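# Extend and rotate the right-side yellow foosball rod

## Task

Take the yellow rod closest to the right arm, slide it outward until it stops, then rotate it 90 degrees so that its player figures end up horizontal.

## Robot and tools

Robot: two six-joint arms with parallel grippers, left_arm and right_arm. Scene frame: origin at table height halfway between the nominal bases, +x pointing out over the table, +z up, left_arm on the +y side. These names do not match image left and right. Calibrated bases: left_arm at (-0.028, +0.289, +0.027) m, right_arm at (-0.040, -0.349, +0.007) m, each turned only slightly about z. Hand positions and orientations in results are given in that arm's own base frame and may be off by a few centimetres, more at long reach. Fixed cameras and the table use the scene frame. A camera stand is fixed to the floor behind the arms.

Joint order: inside every row and every per-joint list in a result, each arm's joints run as wrist pitch (joint4), shoulder (joint2), wrist yaw (joint5), wrist roll (joint6), elbow (joint3), waist (joint1). Rely on this order only. Stated ranges in rad: waist -2.618..3.054, shoulder 0..3.142, elbow 0..3.142, wrist pitch -1.571..1.571, wrist yaw -1.571..1.571, wrist roll -2.094..2.094. The true ends may be up to 0.059 rad either side of these.

A row always has 14 numbers, each in [-1, 1], even when one arm is idle: left_arm's six joints then its opening, followed by right_arm's six joints then its opening. Joint entries are offsets, not poses: they count from the Joint targets that held when the action (or move) began, not from the preceding row, so sending the same offset twice moves the joint on again. Scale: 1.0 equals 2.224 rad for waist, shoulder and elbow, and 8.485 rad for the three wrist joints. Sending 0 for every joint of an arm keeps it at its current targets. Opening is absolute: +1 fully open, -1 closed. A 0 there is a real command (half open), so repeat an arm's current opening (see Tool commands) to leave it alone.

execute_actions(actions, cameras): actions is a list of actions; each action is a list of up to 15 rows, one per 1/30 s control step; if shorter, its final row is held for the remaining steps. An action asking any joint to go more than 0.059 rad beyond its range is rejected for both arms; if the first action is malformed or fails that check, the whole call is rejected. An empty list just returns state and images. cameras selects images by name (omit, null or ["all"] for all, [] for none); an unknown name invalidates the call.

move(target, speed, blend, opening_speed, blocking, cameras): target is one 14-number row or a list of up to 15 rows; every row's joint offsets count from the same starting Joint targets. All joints travel together, so grippers follow curves, and nothing is avoided, neither objects nor the other arm. speed is the top rad/s of the joint with farthest to go, 0.01 to 12.57, default 0.5, one value or one per target. blend (rad) rounds corners between listed targets. opening_speed (units of the -1..+1 scale per second, at least 0.2) ramps the fingers gradually; use it for gentle closing. blocking=false returns after about 0.5 s while the move continues. The result adds a move: line such as done, off_target (resting more than 0.035 rad from target), moving, held or fault, plus limits=held if steps were withheld. Done does not prove contact or its absence. Faster moves and targets further past a contact strike and press harder.

wait(seconds 0..10) lets time pass with commands held. stop brakes a running move. zoom_image(camera, region) enlarges part of the newest image from cam_left_wrist or cam_right_wrist; region is [x0, y0, x1, y1] pixels from the top-left, at most 504 by 504. read_manual returns licence text only. finished_scene(scene) ends the current scene, given its number, irreversibly; the rod must stay pulled out and turned without the robot holding it.

Results: Joint positions and Joint velocities per arm in joint order, then finger gap in m (0.094 m fully open). Joint targets are the base for your next offsets. Tool commands shows current openings. grip_measured is the measured opening on the command scale; it can read a few mm wide when empty and somewhat narrow under a squeeze, and it keeps following the command after touching, so it does not reveal contact. Release by commanding well above it. Joint torques are total drive output including gravity, positive toward larger angles; entries 2, 5 and 6 wrap at ±28 N m. Action calls also list joint positions at some steps. "joint sent to its limit" means a joint was clipped at its end; "joint command not followed" means the clearance check altered targets. "within noise" means an arm is still.

Motion limits: each step, targets lead measured angles by at most 0.339 rad (big joints) or 2.2 rad (wrist joints), and an arm's targets are scaled back if they would put the gripper over 200 mm from where it is, so big displacements need several actions. Tiny turns may not start. An arm blocked by something keeps pushing; command its targets back past its measured positions to relieve it.

Gripper: fingers point along its +z axis and open along y; the reported hand point lies between the pads about 1 cm behind the tips. Each pad squeezes about 50 to 64 N.

Cameras: cam_left_wrist and cam_right_wrist, fisheye, 672x504, mounted on the wrists; their calibrated poses follow the arm and can lag while moving.

Avoid: any contact or pinching between the two arms (it can end the scene), slamming or hard pushing into the table, stand or game frame, dropping or releasing moving parts, strain on a wrist camera cable, and long holds at full stretch or against an unreachable pose, which heat motors. MOTOR HOT warns at 75 °C; at 90 °C an OVER-TEMPERATURE FAULT folds that arm and disables it; at 100 °C it goes limp. Prefer smooth, moderate-speed motions.

Each tool is called after "Emit:" by a JSON object that holds its "fn" and its "kwargs".

## Session

Emit:
{"fn": "execute_actions", "kwargs": {"actions": []}}

Scene clock: 0.00 s.
left_arm: end_effector_position=(+0.4028, +0.0079, +0.1249) grip_measured=+1.000 end_effector_quat_wxyz=(+0.625, -0.028, +0.778, +0.057) | right_arm: end_effector_position=(+0.4019, -0.0301, +0.1142) grip_measured=+1.000 end_effector_quat_wxyz=(+0.608, +0.063, +0.791, -0.024)
Joint names: [wrist pitch, shoulder, wrist yaw, wrist roll, elbow, waist]
Joint positions: left_arm=[0.966 1.539 -0.191 0.014 0.356 -0.068 0.094] | right_arm=[0.914 1.54 0.073 0.059 0.363 -0.045 0.094]
Joint velocities: within noise
Joint torques (N m): no reading
Heat: left arm: 47 °C; right arm: 43 °C.
Joint targets: left_arm=[0.959 1.536 -0.192 0.014 0.359 -0.068] | right_arm=[0.904 1.537 0.071 0.060 0.366 -0.045]
Tool commands: left_gripper/opening=+1.0 right_gripper/opening=+1.0

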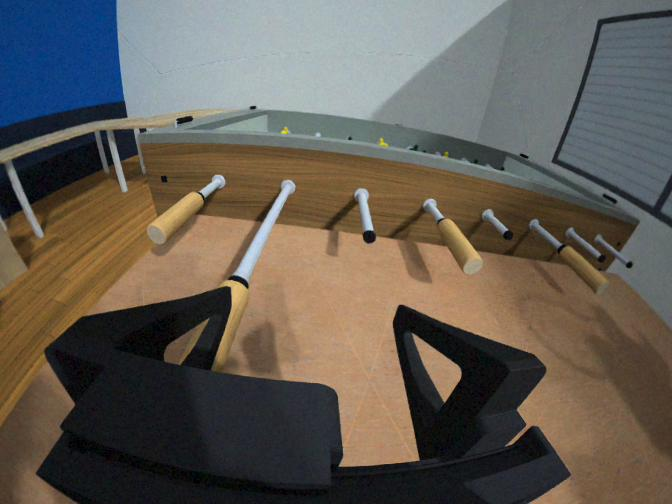

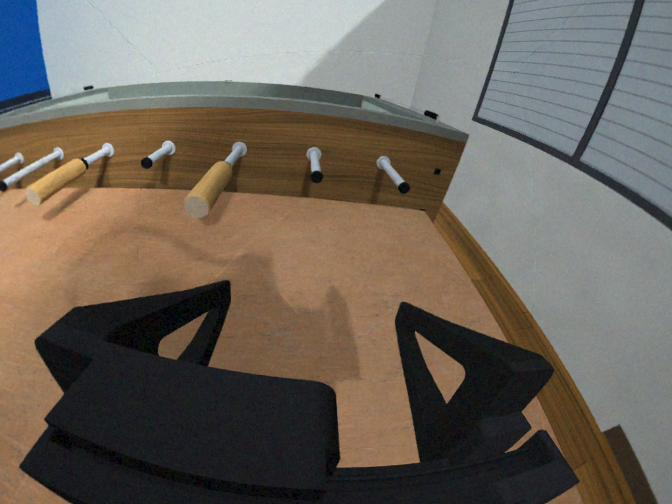

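Emit:
{"fn": "zoom_image", "kwargs": {"camera": "cam_left_wrist", "region": [210, 90, 640, 310]}}

Emit:
{"fn": "zoom_image", "kwargs": {"camera": "cam_right_wrist", "region": [100, 70, 480, 230]}}

Scaled by 1.172 from the camera's 672x504 image, which has a finer 960x720 frame.

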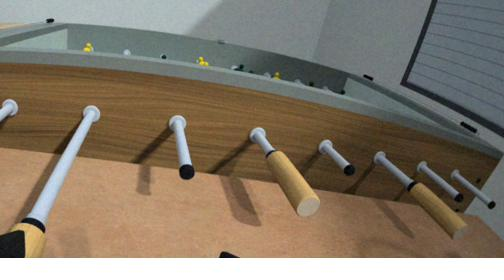

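Scaled by 1.326 from the camera's 672x504 image, which has a finer 960x720 frame.

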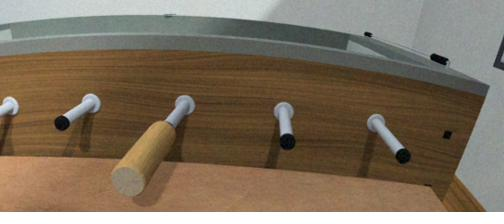

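Emit:
{"fn": "move", "kwargs": {"target": [0,0,0,0,0,0,1, 0.00892,0.3272,0.0568,-0.0903,0.32,0.1791,0.4], "speed": 0.9}}

Scene clock: 143.77 s.
left_arm: end_effector_position=(+0.4028, +0.0079, +0.1249) grip_measured=+1.000 end_effector_quat_wxyz=(+0.625, -0.028, +0.778, +0.057) | right_arm: end_effector_position=(+0.5470, +0.1050, +0.0681) grip_measured=+0.402 end_effector_quat_wxyz=(+0.553, -0.237, +0.734, -0.314)
Joint names: [wrist pitch, shoulder, wrist yaw, wrist roll, elbow, waist]
Joint positions: left_arm=[0.966 1.539 -0.191 0.014 0.356 -0.068 0.094] | right_arm=[0.97 2.248 0.551 -0.71 1.051 0.358 0.066]
Joint velocities: within noise
Joint torques (N m): left_arm=[1.84 -6.37 -0.05 0.01 5.38 -0.05] | right_arm=[1.73 -8.57 0.1 0.07 7.15 -0.4]
Heat: left arm: 45 °C; right arm: 44 °C.
Joint targets: left_arm=[0.959 1.536 -0.192 0.014 0.359 -0.068] | right_arm=[0.980 2.265 0.553 -0.706 1.078 0.353]
move: done
camera_calibration:
cam_right_wrist: T_world_to_cam=[[0.00312448, -0.543665, 0.839296, -0.0111931], [-0.633334, -0.65059, -0.419071, 0.475135], [0.773872, -0.530246, -0.346354, -0.224327], [0, 0, 0, 1]] pos_world=[0.474555, 0.184085, 0.130813]

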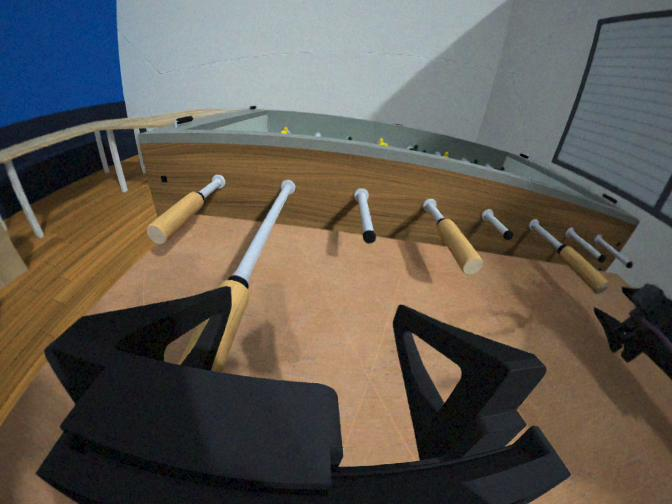

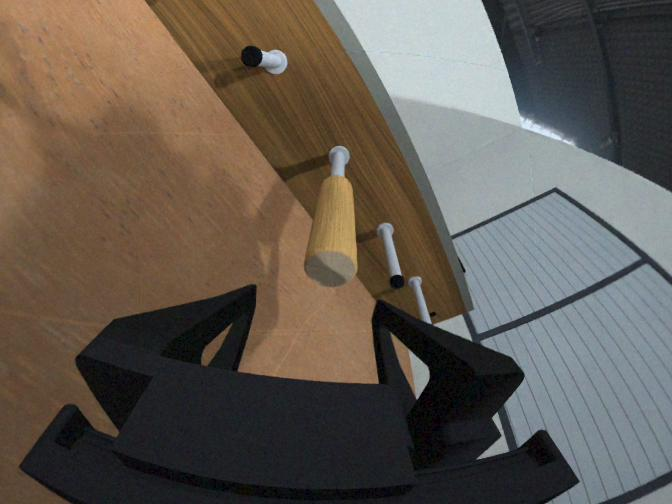

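Emit:
{"fn": "move", "kwargs": {"target": [0,0,0,0,0,0,1, -0.0212,0.0877,-0.0069,0,0.1799,-0.0292,0.4], "speed": 0.5, "cameras": ["cam_right_wrist"]}}

Scene clock: 161.43 s.
left_arm: end_effector_position=(+0.4028, +0.0079, +0.1249) grip_measured=+1.000 end_effector_quat_wxyz=(+0.625, -0.028, +0.778, +0.057) | right_arm: end_effector_position=(+0.6290, +0.1011, +0.0815) grip_measured=+0.402 end_effector_quat_wxyz=(+0.570, -0.215, +0.727, -0.316)
Joint names: [wrist pitch, shoulder, wrist yaw, wrist roll, elbow, waist]
Joint positions: left_arm=[0.966 1.539 -0.191 0.014 0.356 -0.068 0.094] | right_arm=[0.809 2.433 0.508 -0.711 1.452 0.296 0.066]
Joint velocities: within noise
Joint torques (N m): left_arm=[1.84 -6.37 -0.05 0 5.35 -0.05] | right_arm=[1.63 -9.81 -0.06 0.06 8.05 -0.62]
Heat: left arm: 45 °C; right arm: 46 °C.
Joint targets: left_arm=[0.959 1.536 -0.192 0.014 0.359 -0.068] | right_arm=[0.800 2.460 0.494 -0.706 1.478 0.289]
move: done
camera_calibration:
cam_right_wrist: T_world_to_cam=[[-0.0489755, -0.564077, 0.824269, 0.0112636], [-0.624103, -0.627032, -0.466183, 0.525778], [0.779806, -0.53726, -0.321333, -0.290287], [0, 0, 0, 1]] pos_world=[0.555059, 0.180074, 0.142546]
Images, in order (width x height): cam_right_wrist 672x504.

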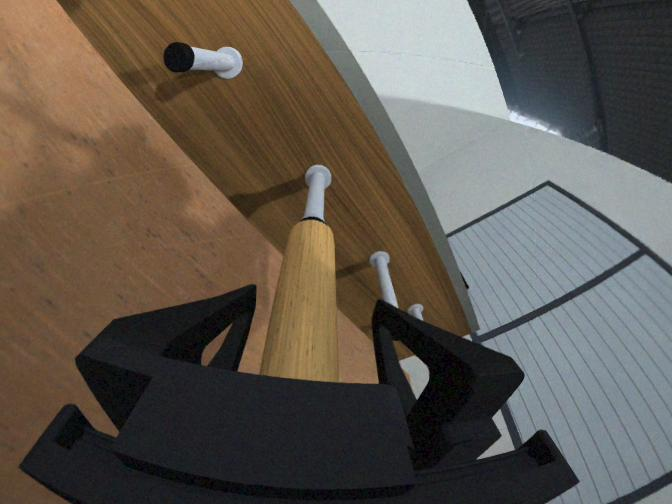

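Emit:
{"fn": "move", "kwargs": {"target": [[0,0,0,0,0,0,1, 0,0.007,-0.0012,0,0,0,0.4],[0,0,0,0,0,0,1, 0,0.007,-0.0012,0,0,0,-1]], "speed": 0.3, "opening_speed": 0.7, "cameras": ["cam_right_wrist"]}}

Scene clock: 174.67 s.
left_arm: end_effector_position=(+0.4028, +0.0079, +0.1249) grip_measured=+1.000 end_effector_quat_wxyz=(+0.625, -0.028, +0.778, +0.057) | right_arm: end_effector_position=(+0.6289, +0.1008, +0.0711) grip_measured=-0.307 end_effector_quat_wxyz=(+0.566, -0.221, +0.730, -0.315)
Joint names: [wrist pitch, shoulder, wrist yaw, wrist roll, elbow, waist]
Joint positions: left_arm=[0.966 1.539 -0.191 0.014 0.356 -0.068 0.094] | right_arm=[0.813 2.451 0.5 -0.711 1.452 0.294 0.033]
Joint velocities: within noise
Joint torques (N m): left_arm=[1.84 -6.35 -0.04 0.02 5.37 -0.05] | right_arm=[1.56 -10.06 -0.08 0.06 7.98 -0.44]
Heat: left arm: 44 °C; right arm: 46 °C.
Joint targets: left_arm=[0.959 1.536 -0.192 0.014 0.359 -0.068] | right_arm=[0.800 2.476 0.484 -0.706 1.478 0.288]
move: done
camera_calibration:
cam_right_wrist: T_world_to_cam=[[-0.0342369, -0.561579, 0.826715, 0.0100083], [-0.627375, -0.631833, -0.455179, 0.52252], [0.777965, -0.534244, -0.330688, -0.292174], [0, 0, 0, 1]] pos_world=[0.555459, 0.179673, 0.132948]
Images, in order (width x height): cam_right_wrist 672x504.

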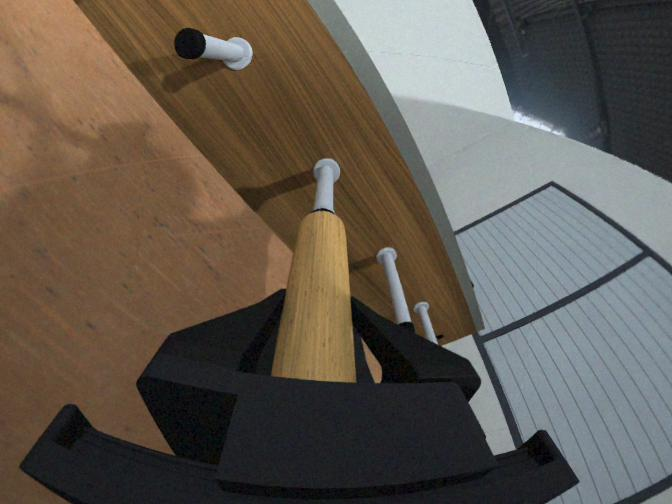

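Emit:
{"fn": "move", "kwargs": {"target": [[0,0,0,0,0,0,1, 0.0056,-0.0839,-0.0103,0.0475,-0.1237,0.0013,-1],[0,0,0,0,0,0,1, 0.0187,-0.1435,-0.0202,0.0936,-0.2393,0.0031,-1],[0,0,0,0,0,0,1, 0.0394,-0.1850,-0.0297,0.1382,-0.3485,0.0054,-1],[0,0,0,0,0,0,1, 0.0678,-0.2062,-0.0388,0.1813,-0.4498,0.0084,-1]], "speed": 0.5, "blend": 0.05}}

Scene clock: 215.57 s.
left_arm: end_effector_position=(+0.4028, +0.0079, +0.1249) grip_measured=+1.000 end_effector_quat_wxyz=(+0.625, -0.028, +0.778, +0.057) | right_arm: end_effector_position=(+0.4940, +0.1051, +0.0751) grip_measured=-0.308 end_effector_quat_wxyz=(+0.580, +0.251, +0.723, +0.277)
Joint names: [wrist pitch, shoulder, wrist yaw, wrist roll, elbow, waist]
Joint positions: left_arm=[0.966 1.539 -0.191 0.014 0.356 -0.068 0.094] | right_arm=[1.199 2.097 0.145 0.805 0.723 0.259 0.033]
Joint velocities: within noise
Joint torques (N m): left_arm=[1.84 -6.3 -0.04 0.01 5.37 -0.09] | right_arm=[3.34 -14.82 0.15 0.29 -14.54 4.31]
Heat: left arm: 44 °C; right arm: 47 °C.
Joint targets: left_arm=[0.959 1.536 -0.192 0.014 0.359 -0.068] | right_arm=[1.375 2.017 0.155 0.832 0.477 0.307]
move: off_target (right_arm); right_arm: the elbow is farthest, 0.246 rad from its target
camera_calibration:
cam_right_wrist: T_world_to_cam=[[-0.0526301, -0.835276, -0.547306, 0.145468], [-0.577604, 0.472546, -0.665638, 0.317441], [0.814619, 0.281093, -0.507329, -0.274097], [0, 0, 0, 1]] pos_world=[0.414295, 0.0485468, 0.151859]

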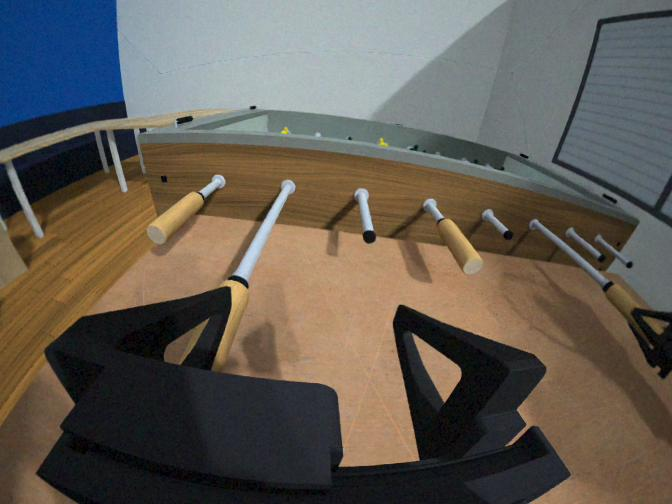

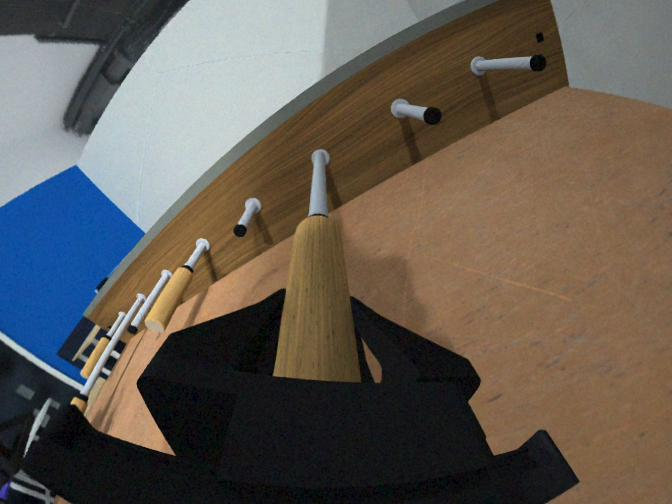

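Emit:
{"fn": "move", "kwargs": {"target": [[0,0,0,0,0,0,1, -0.0207,0.0427,-0.0012,0,0.1196,-0.0216,-1],[0,0,0,0,0,0,1, -0.0207,0.0427,-0.0012,0,0.1196,-0.0216,0.15]], "speed": 0.4, "opening_speed": 1.5}}

Scene clock: 231.53 s.
left_arm: end_effector_position=(+0.4028, +0.0079, +0.1249) grip_measured=+1.000 end_effector_quat_wxyz=(+0.625, -0.028, +0.778, +0.057) | right_arm: end_effector_position=(+0.4993, +0.1055, +0.0745) grip_measured=+0.148 end_effector_quat_wxyz=(+0.577, +0.259, +0.720, +0.286)
Joint names: [wrist pitch, shoulder, wrist yaw, wrist roll, elbow, waist]
Joint positions: left_arm=[0.966 1.539 -0.191 0.014 0.356 -0.068 0.094] | right_arm=[1.191 2.11 0.138 0.829 0.746 0.255 0.054]
Joint velocities: within noise
Joint torques (N m): left_arm=[1.85 -6.37 -0.06 0.01 5.31 -0.03] | right_arm=[1.84 -8.1 0.16 0.04 4.15 0.44]
Heat: left arm: 44 °C; right arm: 56 °C.
Joint targets: left_arm=[0.959 1.536 -0.192 0.014 0.359 -0.068] | right_arm=[1.199 2.112 0.145 0.832 0.743 0.259]
move: done
camera_calibration:
cam_right_wrist: T_world_to_cam=[[-0.054715, -0.821229, -0.567969, 0.146842], [-0.578327, 0.489761, -0.652435, 0.317555], [0.813968, 0.292774, -0.501737, -0.280127], [0, 0, 0, 1]] pos_world=[0.4197, 0.047079, 0.150036]

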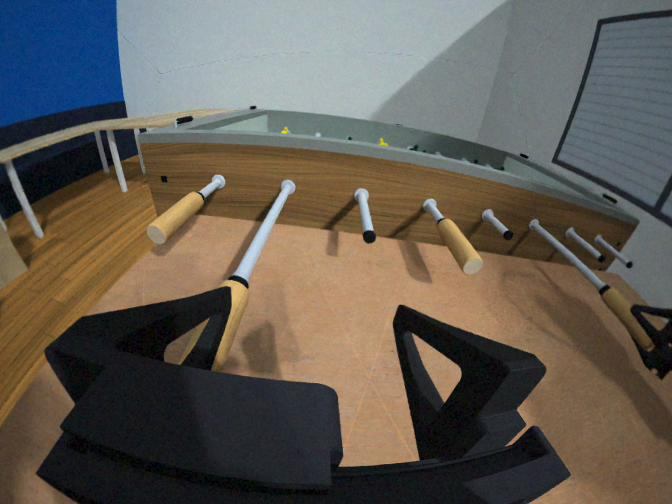

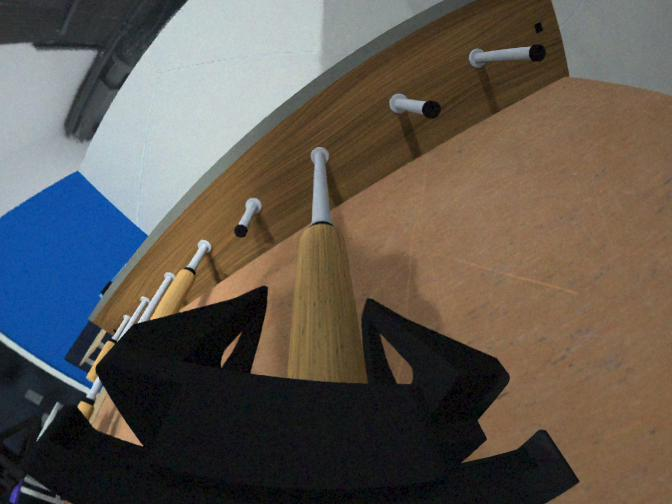

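Emit:
{"fn": "move", "kwargs": {"target": [[0,0,0,0,0,0,1, 0,0,0,0,0,0,-1],[0,0,0,0,0,0,1, 0.0025,-0.0051,0.0001,0,-0.01435,0.0026,-1],[0,0,0,0,0,0,1, 0.0025,-0.0051,0.0001,0,-0.01435,0.0026,0.15],[0,0,0,0,0,0,1, 0.0207,-0.0427,0.0012,0,-0.1196,0.0216,0.15]], "speed": 0.3, "opening_speed": 1.5}}

Scene clock: 251.80 s.
left_arm: end_effector_position=(+0.4028, +0.0079, +0.1249) grip_measured=+1.000 end_effector_quat_wxyz=(+0.625, -0.028, +0.778, +0.057) | right_arm: end_effector_position=(+0.4357, +0.1076, +0.0610) grip_measured=+0.148 end_effector_quat_wxyz=(+0.563, +0.248, +0.734, +0.289)
Joint names: [wrist pitch, shoulder, wrist yaw, wrist roll, elbow, waist]
Joint positions: left_arm=[0.966 1.539 -0.191 0.014 0.356 -0.068 0.094] | right_arm=[1.343 2.036 0.148 0.83 0.49 0.299 0.054]
Joint velocities: within noise
Joint torques (N m): left_arm=[1.84 -6.34 -0.05 0.01 5.34 -0.03] | right_arm=[2.05 -8.38 0.12 0.04 2.45 0.75]
Heat: left arm: 44 °C; right arm: 51 °C.
Joint targets: left_arm=[0.959 1.536 -0.192 0.014 0.359 -0.068] | right_arm=[1.375 2.017 0.155 0.832 0.477 0.307]
move: done
camera_calibration:
cam_right_wrist: T_world_to_cam=[[-0.0420476, -0.828224, -0.558817, 0.132158], [-0.612275, 0.463342, -0.640651, 0.287816], [0.789526, 0.315212, -0.526583, -0.226124], [0, 0, 0, 1]] pos_world=[0.36031, 0.0473763, 0.139169]

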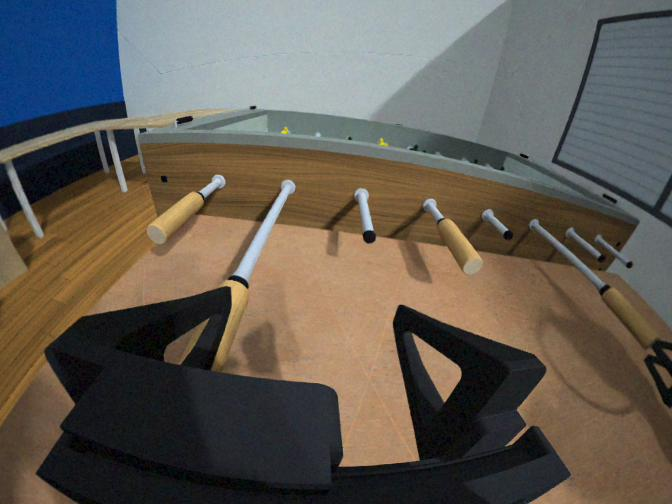

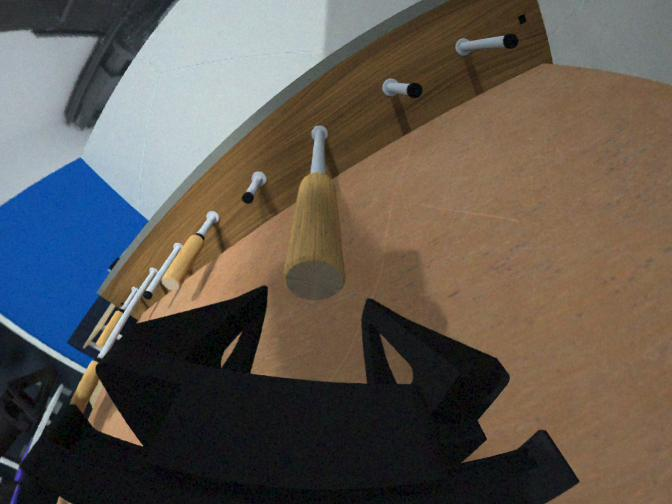

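Emit:
{"fn": "finished_scene", "kwargs": {"scene": 1}}

The scene is finished: the task was done.


## Next scene

The same job, from a new start.

Emit:
{"fn": "execute_actions", "kwargs": {"actions": []}}

Scene clock: 0.00 s.
left_arm: end_effector_position=(+0.4067, +0.0376, +0.1163) grip_measured=+1.000 end_effector_quat_wxyz=(+0.597, -0.093, +0.793, +0.071) | right_arm: end_effector_position=(+0.3928, -0.0048, +0.1143) grip_measured=+1.000 end_effector_quat_wxyz=(+0.608, +0.033, +0.793, -0.013)
Joint names: [wrist pitch, shoulder, wrist yaw, wrist roll, elbow, waist]
Joint positions: left_arm=[0.845 1.542 -0.242 -0.068 0.409 -0.016 0.094] | right_arm=[0.909 1.498 0.082 0.042 0.325 0.023 0.094]
Joint velocities: within noise
Joint torques (N m): no reading
Heat: left arm: 42 °C; right arm: 40 °C.
Joint targets: left_arm=[0.833 1.540 -0.243 -0.068 0.411 -0.016] | right_arm=[0.899 1.495 0.080 0.043 0.328 0.023]
Tool commands: left_gripper/opening=+1.0 right_gripper/opening=+1.0
camera_calibration:
cam_left_wrist: T_world_to_cam=[[0.207287, -0.962694, 0.173931, -0.0790407], [-0.569143, -0.263281, -0.778948, 0.366677], [0.795681, 0.062474, -0.602485, -0.132805], [0, 0, 0, 1]] pos_world=[0.330746, 0.0287439, 0.219357]
cam_right_wrist: T_world_to_cam=[[-0.0674914, -0.98389, 0.165543, -0.00657283], [-0.627243, -0.0871895, -0.773928, 0.366259], [0.775894, -0.156069, -0.611254, -0.115862], [0, 0, 0, 1]] pos_world=[0.319186, 0.0073845, 0.213725]

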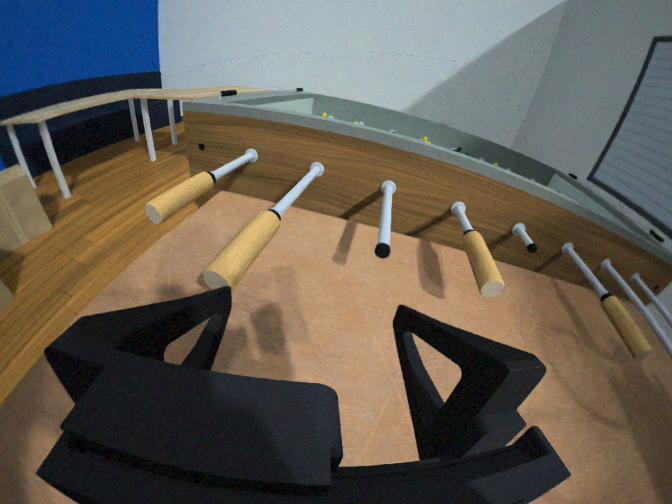

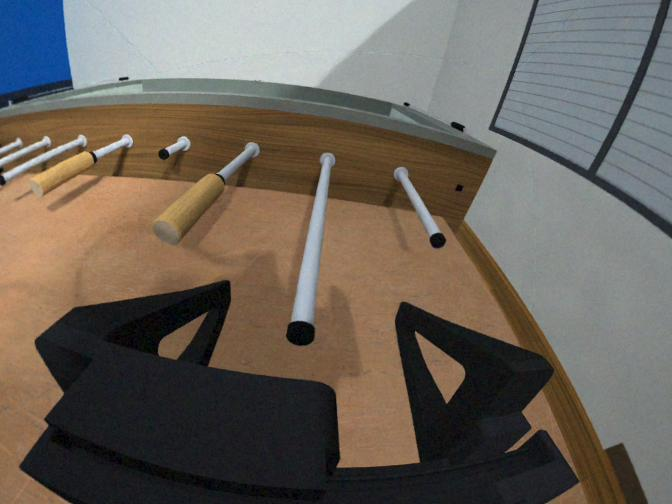

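Emit:
{"fn": "move", "kwargs": {"target": [[0,0,0,0,0,0,1, 0.003,0.02,0.0495,-0.0354,0.02,0.1695,0.4],[0,0,0,0,0,0,1, 0.0183,0.2995,0.0848,-0.0779,0.2440,0.2406,0.4]], "speed": 0.9, "blend": 0.2, "cameras": ["cam_right_wrist"]}}

Scene clock: 68.00 s.
left_arm: end_effector_position=(+0.4067, +0.0376, +0.1163) grip_measured=+1.000 end_effector_quat_wxyz=(+0.597, -0.093, +0.793, +0.071) | right_arm: end_effector_position=(+0.4728, +0.1427, +0.0702) grip_measured=+0.402 end_effector_quat_wxyz=(+0.553, -0.208, +0.739, -0.325)
Joint names: [wrist pitch, shoulder, wrist yaw, wrist roll, elbow, waist]
Joint positions: left_arm=[0.845 1.542 -0.242 -0.068 0.409 -0.016 0.094] | right_arm=[1.042 2.146 0.796 -0.62 0.846 0.555 0.066]
Joint velocities: within noise
Joint torques (N m): left_arm=[1.86 -6.5 -0.07 0.02 5.5 -0.02] | right_arm=[1.67 -7.57 0.22 0.05 6.32 0.27]
Heat: left arm: 42 °C; right arm: 44 °C.
Joint targets: left_arm=[0.833 1.540 -0.243 -0.068 0.411 -0.016] | right_arm=[1.054 2.161 0.800 -0.618 0.871 0.558]
move: done
camera_calibration:
cam_right_wrist: T_world_to_cam=[[-0.0443642, -0.559068, 0.827934, 0.0331553], [-0.661385, -0.604688, -0.443759, 0.462013], [0.748734, -0.56727, -0.342932, -0.129227], [0, 0, 0, 1]] pos_world=[0.403796, 0.224603, 0.133256]
Images, in order (width x height): cam_right_wrist 672x504.

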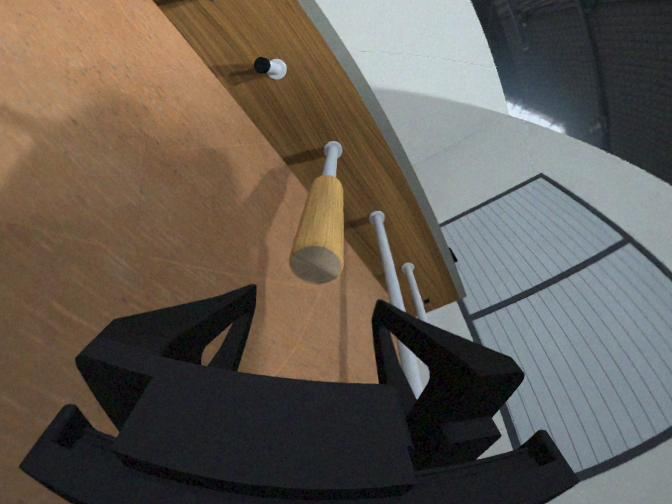

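Emit:
{"fn": "move", "kwargs": {"target": [[0,0,0,0,0,0,1, -0.0151,0.0727,-0.0080,-0.0041,0.1338,-0.0388,0.4],[0,0,0,0,0,0,1, -0.0151,0.0727,-0.0080,-0.0041,0.1338,-0.0388,-1]], "speed": 0.4, "opening_speed": 0.8, "cameras": ["cam_right_wrist"]}}

Scene clock: 93.27 s.
left_arm: end_effector_position=(+0.4067, +0.0376, +0.1163) grip_measured=+1.000 end_effector_quat_wxyz=(+0.597, -0.093, +0.793, +0.071) | right_arm: end_effector_position=(+0.5423, +0.1442, +0.0716) grip_measured=-0.305 end_effector_quat_wxyz=(+0.555, -0.198, +0.735, -0.334)
Joint names: [wrist pitch, shoulder, wrist yaw, wrist roll, elbow, waist]
Joint positions: left_arm=[0.845 1.542 -0.242 -0.068 0.409 -0.016 0.094] | right_arm=[0.935 2.299 0.744 -0.656 1.145 0.478 0.033]
Joint velocities: within noise
Joint torques (N m): left_arm=[1.87 -6.53 -0.07 0.01 5.5 -0.02] | right_arm=[1.55 -8.65 0.01 0.04 6.94 -0.5]
Heat: left arm: 42 °C; right arm: 44 °C.
Joint targets: left_arm=[0.833 1.540 -0.243 -0.068 0.411 -0.016] | right_arm=[0.926 2.323 0.732 -0.653 1.169 0.472]
move: done
camera_calibration:
cam_right_wrist: T_world_to_cam=[[-0.0702705, -0.554045, 0.829515, 0.0491737], [-0.666279, -0.592806, -0.452386, 0.51101], [0.742384, -0.584478, -0.327492, -0.17512], [0, 0, 0, 1]] pos_world=[0.473937, 0.22782, 0.133033]
Images, in order (width x height): cam_right_wrist 672x504.

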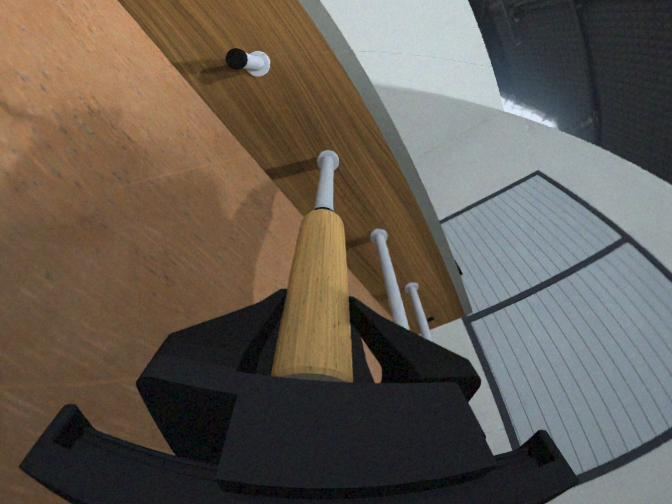

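Emit:
{"fn": "move", "kwargs": {"target": [[0,0,0,0,0,0,1, -0.0028,-0.0516,-0.0112,0.0479,-0.0599,-0.0005,-1],[0,0,0,0,0,0,1, 0.0030,-0.0869,-0.0220,0.0936,-0.1196,-0.0013,-1],[0,0,0,0,0,0,1, 0.0176,-0.1058,-0.0324,0.1371,-0.1791,-0.0025,-1],[0,0,0,0,0,0,1, 0.0407,-0.1083,-0.0424,0.1785,-0.2384,-0.0040,-1]], "speed": 0.5, "blend": 0.05, "cameras": ["cam_right_wrist"]}}

Scene clock: 109.80 s.
left_arm: end_effector_position=(+0.4067, +0.0376, +0.1163) grip_measured=+1.000 end_effector_quat_wxyz=(+0.597, -0.093, +0.793, +0.071) | right_arm: end_effector_position=(+0.4633, +0.1525, +0.0703) grip_measured=-0.306 end_effector_quat_wxyz=(+0.590, +0.257, +0.719, +0.263)
Joint names: [wrist pitch, shoulder, wrist yaw, wrist roll, elbow, waist]
Joint positions: left_arm=[0.845 1.542 -0.242 -0.068 0.409 -0.016 0.094] | right_arm=[1.244 2.1 0.369 0.828 0.677 0.45 0.033]
Joint velocities: within noise
Joint torques (N m): left_arm=[1.87 -6.48 -0.07 0.01 5.52 -0.02] | right_arm=[2 -9.47 0.14 0.37 1.13 1.2]
Heat: left arm: 42 °C; right arm: 44 °C.
Joint targets: left_arm=[0.833 1.540 -0.243 -0.068 0.411 -0.016] | right_arm=[1.271 2.082 0.372 0.862 0.638 0.463]
move: off_target (right_arm); right_arm: the elbow is farthest, 0.038 rad from its target
camera_calibration:
cam_right_wrist: T_world_to_cam=[[-0.0769265, -0.841763, -0.534338, 0.192236], [-0.556717, 0.480864, -0.677375, 0.264087], [0.827133, 0.245367, -0.505615, -0.265296], [0, 0, 0, 1]] pos_world=[0.381245, 0.0999224, 0.147467]
Images, in order (width x height): cam_right_wrist 672x504.

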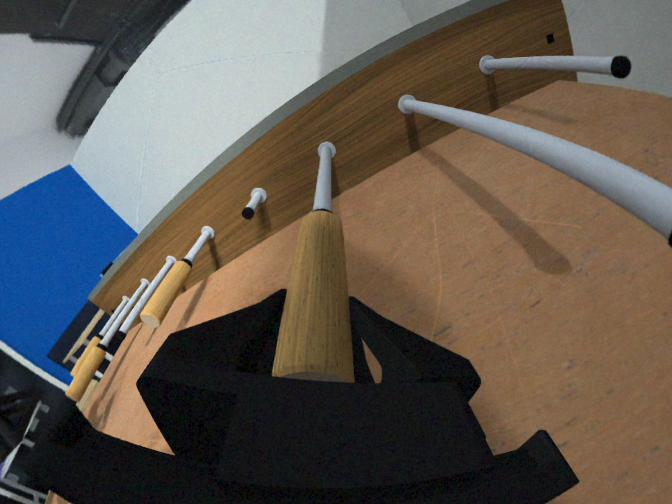

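Emit:
{"fn": "move", "kwargs": {"target": [[0,0,0,0,0,0,1, 0.0030,-0.0089,0.0032,0.0041,-0.0210,0.0123,-1],[0,0,0,0,0,0,1, 0,0.0021,0,0.0041,0.005,0,-1],[0,0,0,0,0,0,1, 0,0.0021,0,0.0041,0.005,0,0.12]], "speed": 0.2, "opening_speed": 1.5, "cameras": ["cam_right_wrist"]}}

Scene clock: 128.77 s.
left_arm: end_effector_position=(+0.4067, +0.0376, +0.1163) grip_measured=+1.000 end_effector_quat_wxyz=(+0.597, -0.093, +0.793, +0.071) | right_arm: end_effector_position=(+0.4598, +0.1542, +0.0691) grip_measured=+0.118 end_effector_quat_wxyz=(+0.580, +0.277, +0.712, +0.283)
Joint names: [wrist pitch, shoulder, wrist yaw, wrist roll, elbow, waist]
Joint positions: left_arm=[0.845 1.542 -0.242 -0.068 0.409 -0.016 0.094] | right_arm=[1.255 2.1 0.365 0.89 0.665 0.455 0.053]
Joint velocities: within noise
Joint torques (N m): left_arm=[1.86 -6.43 -0.07 0.02 5.53 -0.03] | right_arm=[1.89 -9.02 0.16 0.05 2.74 0.76]
Heat: left arm: 42 °C; right arm: 46 °C.
Joint targets: left_arm=[0.833 1.540 -0.243 -0.068 0.411 -0.016] | right_arm=[1.271 2.087 0.372 0.897 0.650 0.463]
move: done
camera_calibration:
cam_right_wrist: T_world_to_cam=[[-0.0814187, -0.807186, -0.584655, 0.192942], [-0.559541, 0.522456, -0.643392, 0.252978], [0.824794, 0.274754, -0.494191, -0.267822], [0, 0, 0, 1]] pos_world=[0.378158, 0.0971553, 0.143213]
Images, in order (width x height): cam_right_wrist 672x504.

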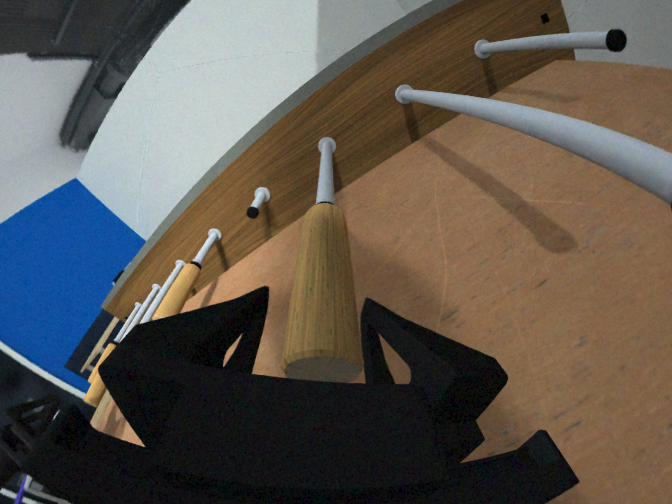

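Emit:
{"fn": "move", "kwargs": {"target": [0,0,0,0,0,0,1, 0.01195,-0.0377,0.01265,0,-0.0889,0.0492,0.12], "speed": 0.4}}

Scene clock: 142.60 s.
left_arm: end_effector_position=(+0.4067, +0.0376, +0.1163) grip_measured=+1.000 end_effector_quat_wxyz=(+0.597, -0.093, +0.793, +0.071) | right_arm: end_effector_position=(+0.4018, +0.1592, +0.0636) grip_measured=+0.118 end_effector_quat_wxyz=(+0.577, +0.267, +0.723, +0.271)
Joint names: [wrist pitch, shoulder, wrist yaw, wrist roll, elbow, waist]
Joint positions: left_arm=[0.845 1.542 -0.242 -0.068 0.409 -0.016 0.094] | right_arm=[1.343 2.021 0.471 0.891 0.465 0.565 0.053]
Joint velocities: within noise
Joint torques (N m): left_arm=[1.86 -6.53 -0.07 0.01 5.48 -0.08] | right_arm=[1.99 -8.14 0.14 0.07 2.19 0.64]
Heat: left arm: 42 °C; right arm: 46 °C.
Joint targets: left_arm=[0.833 1.540 -0.243 -0.068 0.411 -0.016] | right_arm=[1.372 2.003 0.479 0.896 0.452 0.572]
move: done
camera_calibration:
cam_left_wrist: T_world_to_cam=[[0.207287, -0.962694, 0.173931, -0.0790407], [-0.569143, -0.263281, -0.778948, 0.366677], [0.795681, 0.062474, -0.602485, -0.132805], [0, 0, 0, 1]] pos_world=[0.330746, 0.0287439, 0.219357]
cam_right_wrist: T_world_to_cam=[[-0.0860254, -0.826494, -0.556334, 0.192149], [-0.574664, 0.497314, -0.649953, 0.224879], [0.813855, 0.263793, -0.517738, -0.216322], [0, 0, 0, 1]] pos_world=[0.321814, 0.104039, 0.141062]

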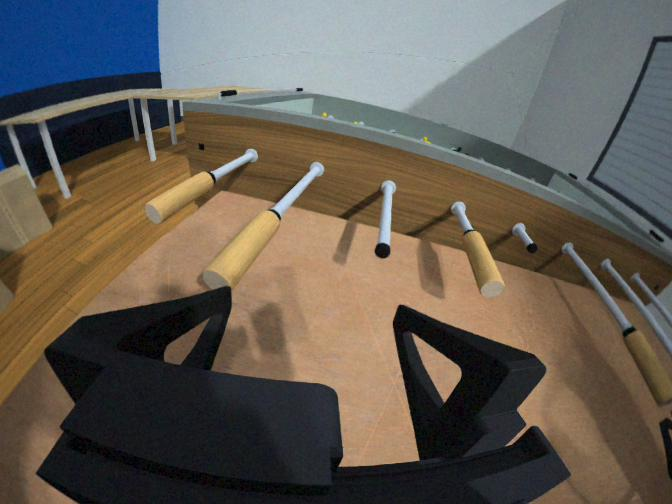

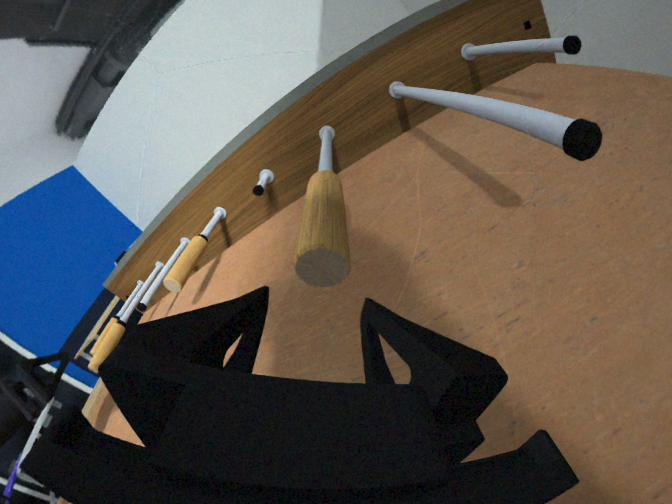

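Emit:
{"fn": "finished_scene", "kwargs": {"scene": 2}}

The scene is finished: the task was done.


## Next scene

The same job, from a new start.

Emit:
{"fn": "execute_actions", "kwargs": {"actions": []}}

Scene clock: 0.00 s.
left_arm: end_effector_position=(+0.4148, +0.0165, +0.1259) grip_measured=+1.000 end_effector_quat_wxyz=(+0.618, -0.002, +0.786, +0.007) | right_arm: end_effector_position=(+0.3922, -0.0470, +0.1045) grip_measured=+1.000 end_effector_quat_wxyz=(+0.587, +0.099, +0.798, -0.097)
Joint names: [wrist pitch, shoulder, wrist yaw, wrist roll, elbow, waist]
Joint positions: left_arm=[0.901 1.55 0.039 0.018 0.411 0.054 0.094] | right_arm=[0.87 1.537 0.277 0.046 0.357 0.003 0.094]
Joint velocities: within noise
Joint torques (N m): no reading
Heat: left arm: 40 °C; right arm: 38 °C.
Joint targets: left_arm=[0.889 1.548 0.039 0.019 0.413 0.054] | right_arm=[0.861 1.534 0.277 0.048 0.360 0.003]
Tool commands: left_gripper/opening=+1.0 right_gripper/opening=+1.0
camera_calibration:
cam_left_wrist: T_world_to_cam=[[-0.0177666, -0.985889, 0.166453, -0.00796993], [-0.580802, -0.125334, -0.804339, 0.378982], [0.813851, -0.110967, -0.570379, -0.140833], [0, 0, 0, 1]] pos_world=[0.334589, 0.0240143, 0.225829]
cam_right_wrist: T_world_to_cam=[[-0.259579, -0.939623, 0.222998, 0.0249194], [-0.669667, 0.00876005, -0.74261, 0.372385], [0.695819, -0.3421, -0.631508, -0.103244], [0, 0, 0, 1]] pos_world=[0.327681, -0.015167, 0.20578]

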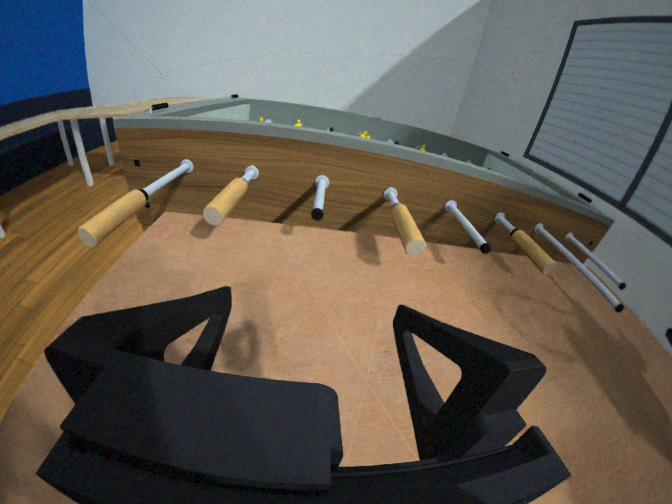

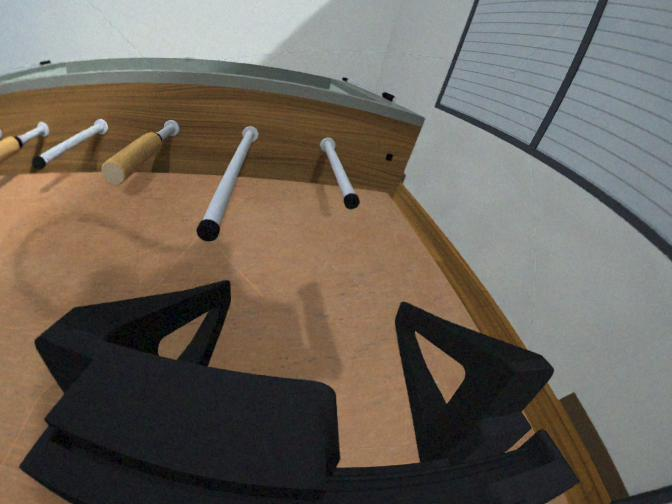

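Emit:
{"fn": "move", "kwargs": {"target": [[0,0,0,0,0,0,1, 0,0.02,0.0236,-0.0412,0.02,0.1574,0.4],[0,0,0,0,0,0,1, -0.0072,0.3939,0.0552,-0.0804,0.4604,0.2185,0.4]], "speed": 1.0, "blend": 0.2, "cameras": ["cam_right_wrist"]}}

Scene clock: 28.37 s.
left_arm: end_effector_position=(+0.4148, +0.0165, +0.1259) grip_measured=+1.000 end_effector_quat_wxyz=(+0.618, -0.002, +0.786, +0.007) | right_arm: end_effector_position=(+0.5767, +0.1680, +0.0730) grip_measured=+0.402 end_effector_quat_wxyz=(+0.557, -0.198, +0.738, -0.327)
Joint names: [wrist pitch, shoulder, wrist yaw, wrist roll, elbow, waist]
Joint positions: left_arm=[0.901 1.55 0.039 0.018 0.411 0.054 0.094] | right_arm=[0.804 2.391 0.741 -0.638 1.359 0.486 0.066]
Joint velocities: within noise
Joint torques (N m): left_arm=[1.85 -6.76 -0.01 0.01 5.64 -0.05] | right_arm=[1.55 -10.25 0.23 0.03 7.51 0.31]
Heat: left arm: 40 °C; right arm: 40 °C.
Joint targets: left_arm=[0.889 1.548 0.039 0.019 0.413 0.054] | right_arm=[0.800 2.410 0.746 -0.635 1.384 0.489]
move: done; blend cut to 0.1751 rad at target 1
camera_calibration:
cam_right_wrist: T_world_to_cam=[[-0.0629467, -0.566055, 0.821961, 0.0619922], [-0.662801, -0.592031, -0.458469, 0.546957], [0.746145, -0.573656, -0.337916, -0.189496], [0, 0, 0, 1]] pos_world=[0.507817, 0.250201, 0.135774]
Images, in order (width x height): cam_right_wrist 672x504.

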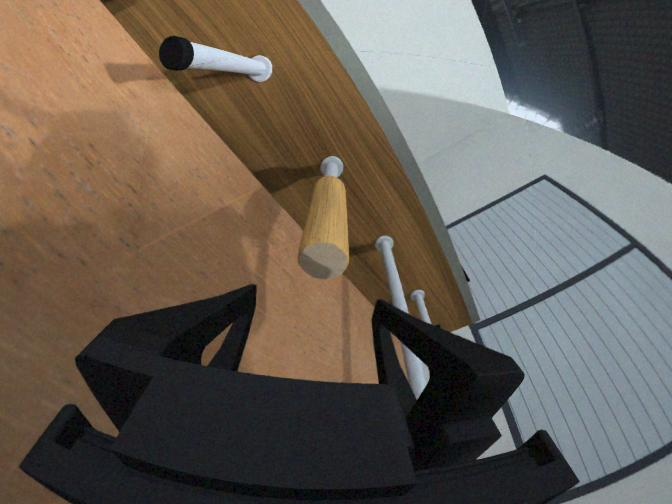

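Emit:
{"fn": "move", "kwargs": {"target": [[0,0,0,0,0,0,1, -0.0273,0.1109,-0.0096,-0.0029,0.2180,-0.0436,0.4],[0,0,0,0,0,0,1, -0.0273,0.1109,-0.0096,-0.0029,0.2180,-0.0436,-1]], "speed": 0.45, "opening_speed": 0.9, "cameras": ["cam_right_wrist"]}}

Scene clock: 62.03 s.
left_arm: end_effector_position=(+0.4148, +0.0165, +0.1259) grip_measured=+1.000 end_effector_quat_wxyz=(+0.618, -0.002, +0.786, +0.007) | right_arm: end_effector_position=(+0.6627, +0.1571, +0.0717) grip_measured=-0.308 end_effector_quat_wxyz=(+0.554, -0.192, +0.739, -0.333)
Joint names: [wrist pitch, shoulder, wrist yaw, wrist roll, elbow, waist]
Joint positions: left_arm=[0.901 1.55 0.039 0.018 0.411 0.054 0.094] | right_arm=[0.577 2.629 0.673 -0.662 1.84 0.397 0.032]
Joint velocities: within noise
Joint torques (N m): left_arm=[1.84 -6.8 -0.01 0.01 5.64 -0.08] | right_arm=[1.54 -11.62 0.05 0.04 8.7 -0.42]
Heat: left arm: 40 °C; right arm: 41 °C.
Joint targets: left_arm=[0.889 1.548 0.039 0.019 0.413 0.054] | right_arm=[0.568 2.657 0.664 -0.659 1.869 0.392]
move: done
camera_calibration:
cam_right_wrist: T_world_to_cam=[[-0.0741256, -0.562421, 0.823522, 0.0690192], [-0.672963, -0.581211, -0.457509, 0.60188], [0.735953, -0.588113, -0.335406, -0.251522], [0, 0, 0, 1]] pos_world=[0.595267, 0.240714, 0.134165]
Images, in order (width x height): cam_right_wrist 672x504.

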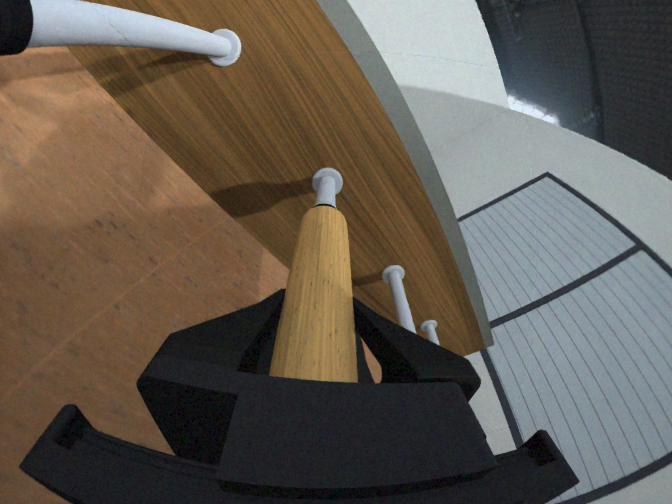

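Emit:
{"fn": "move", "kwargs": {"target": [[0,0,0,0,0,0,1, 0.0079,-0.0842,-0.0092,0.0481,-0.1366,0.0072,-1],[0,0,0,0,0,0,1, 0.0222,-0.1494,-0.0174,0.0952,-0.2603,0.0167,-1],[0,0,0,0,0,0,1, 0.0427,-0.1956,-0.0245,0.1412,-0.3711,0.0284,-1],[0,0,0,0,0,0,1, 0.0694,-0.2229,-0.0306,0.1861,-0.4691,0.0423,-1]], "speed": 0.5, "blend": 0.05, "cameras": ["cam_right_wrist"]}}

Scene clock: 72.20 s.
left_arm: end_effector_position=(+0.4148, +0.0165, +0.1259) grip_measured=+1.000 end_effector_quat_wxyz=(+0.618, -0.002, +0.786, +0.007) | right_arm: end_effector_position=(+0.4952, +0.1839, +0.0666) grip_measured=-0.309 end_effector_quat_wxyz=(+0.576, +0.270, +0.716, +0.286)
Joint names: [wrist pitch, shoulder, wrist yaw, wrist roll, elbow, waist]
Joint positions: left_arm=[0.901 1.55 0.039 0.018 0.411 0.054 0.094] | right_arm=[1.14 2.187 0.373 0.89 0.861 0.478 0.032]
Joint velocities: within noise
Joint torques (N m): left_arm=[1.85 -6.8 -0.01 0.01 5.67 -0.06] | right_arm=[1.87 -11.36 0.44 0.37 1.83 0.76]
Heat: left arm: 40 °C; right arm: 42 °C.
Joint targets: left_arm=[0.889 1.548 0.039 0.019 0.413 0.054] | right_arm=[1.157 2.161 0.405 0.920 0.825 0.486]
move: done
camera_calibration:
cam_right_wrist: T_world_to_cam=[[-0.0712198, -0.811071, -0.580596, 0.213726], [-0.571244, 0.51033, -0.64284, 0.263631], [0.817685, 0.285879, -0.499665, -0.304482], [0, 0, 0, 1]] pos_world=[0.414789, 0.125853, 0.141422]
Images, in order (width x height): cam_right_wrist 672x504.

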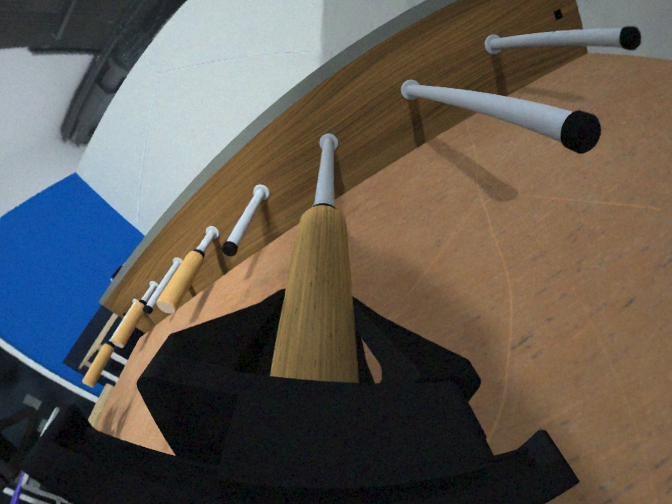

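Emit:
{"fn": "move", "kwargs": {"target": [0,0,0,0,0,0,1, 0.0029,-0.0100,0.0032,0,-0.0227,0.0124,-1], "speed": 0.2, "cameras": []}}

Scene clock: 80.40 s.
left_arm: end_effector_position=(+0.4148, +0.0165, +0.1259) grip_measured=+1.000 end_effector_quat_wxyz=(+0.618, -0.002, +0.786, +0.007) | right_arm: end_effector_position=(+0.4929, +0.1823, +0.0657) grip_measured=-0.309 end_effector_quat_wxyz=(+0.576, +0.272, +0.716, +0.286)
Joint names: [wrist pitch, shoulder, wrist yaw, wrist roll, elbow, waist]
Joint positions: left_arm=[0.901 1.55 0.039 0.018 0.411 0.054 0.094] | right_arm=[1.151 2.186 0.374 0.893 0.848 0.478 0.032]
Joint velocities: within noise
Joint torques (N m): left_arm=[1.87 -6.8 0 0.02 5.7 -0.06] | right_arm=[1.98 -13.05 0.71 0.31 -0.99 3.22]
Heat: left arm: 40 °C; right arm: 42 °C.
Joint targets: left_arm=[0.889 1.548 0.039 0.019 0.413 0.054] | right_arm=[1.181 2.139 0.432 0.920 0.775 0.514]
move: off_target (right_arm); right_arm: the elbow is farthest, 0.074 rad from its target
No camera images: "cameras" was empty.

Emit:
{"fn": "move", "kwargs": {"target": [[0,0,0,0,0,0,1, -0.0025,0.0085,-0.0024,0,0.0193,-0.0055,-1],[0,0,0,0,0,0,1, -0.0025,0.0085,-0.0024,0,0.0193,-0.0055,0.15],[0,0,0,0,0,0,1, 0.0088,-0.0299,0.0124,0,-0.0680,0.0479,0.15]], "speed": 0.3, "opening_speed": 1.5}}

Scene clock: 99.80 s.
left_arm: end_effector_position=(+0.4148, +0.0165, +0.1259) grip_measured=+1.000 end_effector_quat_wxyz=(+0.618, -0.002, +0.786, +0.007) | right_arm: end_effector_position=(+0.4282, +0.1921, +0.0633) grip_measured=+0.148 end_effector_quat_wxyz=(+0.578, +0.275, +0.718, +0.274)
Joint names: [wrist pitch, shoulder, wrist yaw, wrist roll, elbow, waist]
Joint positions: left_arm=[0.901 1.55 0.039 0.018 0.411 0.054 0.094] | right_arm=[1.243 2.093 0.527 0.917 0.638 0.614 0.054]
Joint velocities: within noise
Joint torques (N m): left_arm=[1.86 -6.76 -0.01 0.02 5.65 -0.08] | right_arm=[1.78 -9.48 0.21 0.05 2.67 0.59]
Heat: left arm: 40 °C; right arm: 45 °C.
Joint targets: left_arm=[0.889 1.548 0.039 0.019 0.413 0.054] | right_arm=[1.256 2.072 0.537 0.920 0.624 0.620]
move: done; target 2's new numbers were sent with right_arm's elbow 0.039 rad from that target
camera_calibration:
cam_left_wrist: T_world_to_cam=[[-0.0177666, -0.985889, 0.166453, -0.00796993], [-0.580802, -0.125334, -0.804339, 0.378982], [0.813851, -0.110967, -0.570379, -0.140833], [0, 0, 0, 1]] pos_world=[0.334589, 0.0240143, 0.225829]
cam_right_wrist: T_world_to_cam=[[-0.0927766, -0.817086, -0.569002, 0.223289], [-0.566273, 0.513347, -0.644833, 0.216525], [0.818979, 0.262385, -0.51032, -0.248924], [0, 0, 0, 1]] pos_world=[0.347192, 0.136608, 0.139644]

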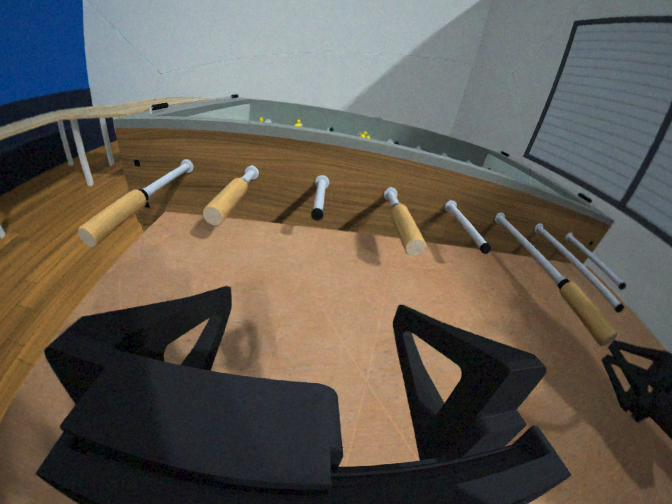

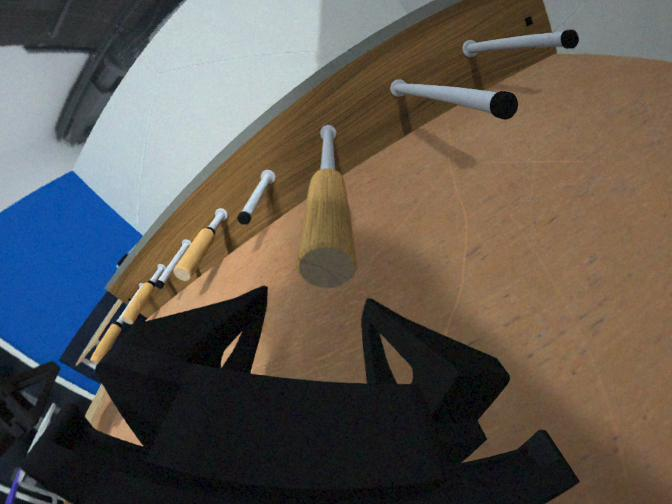

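Emit:
{"fn": "finished_scene", "kwargs": {"scene": 3}}

The scene is finished: the task was done.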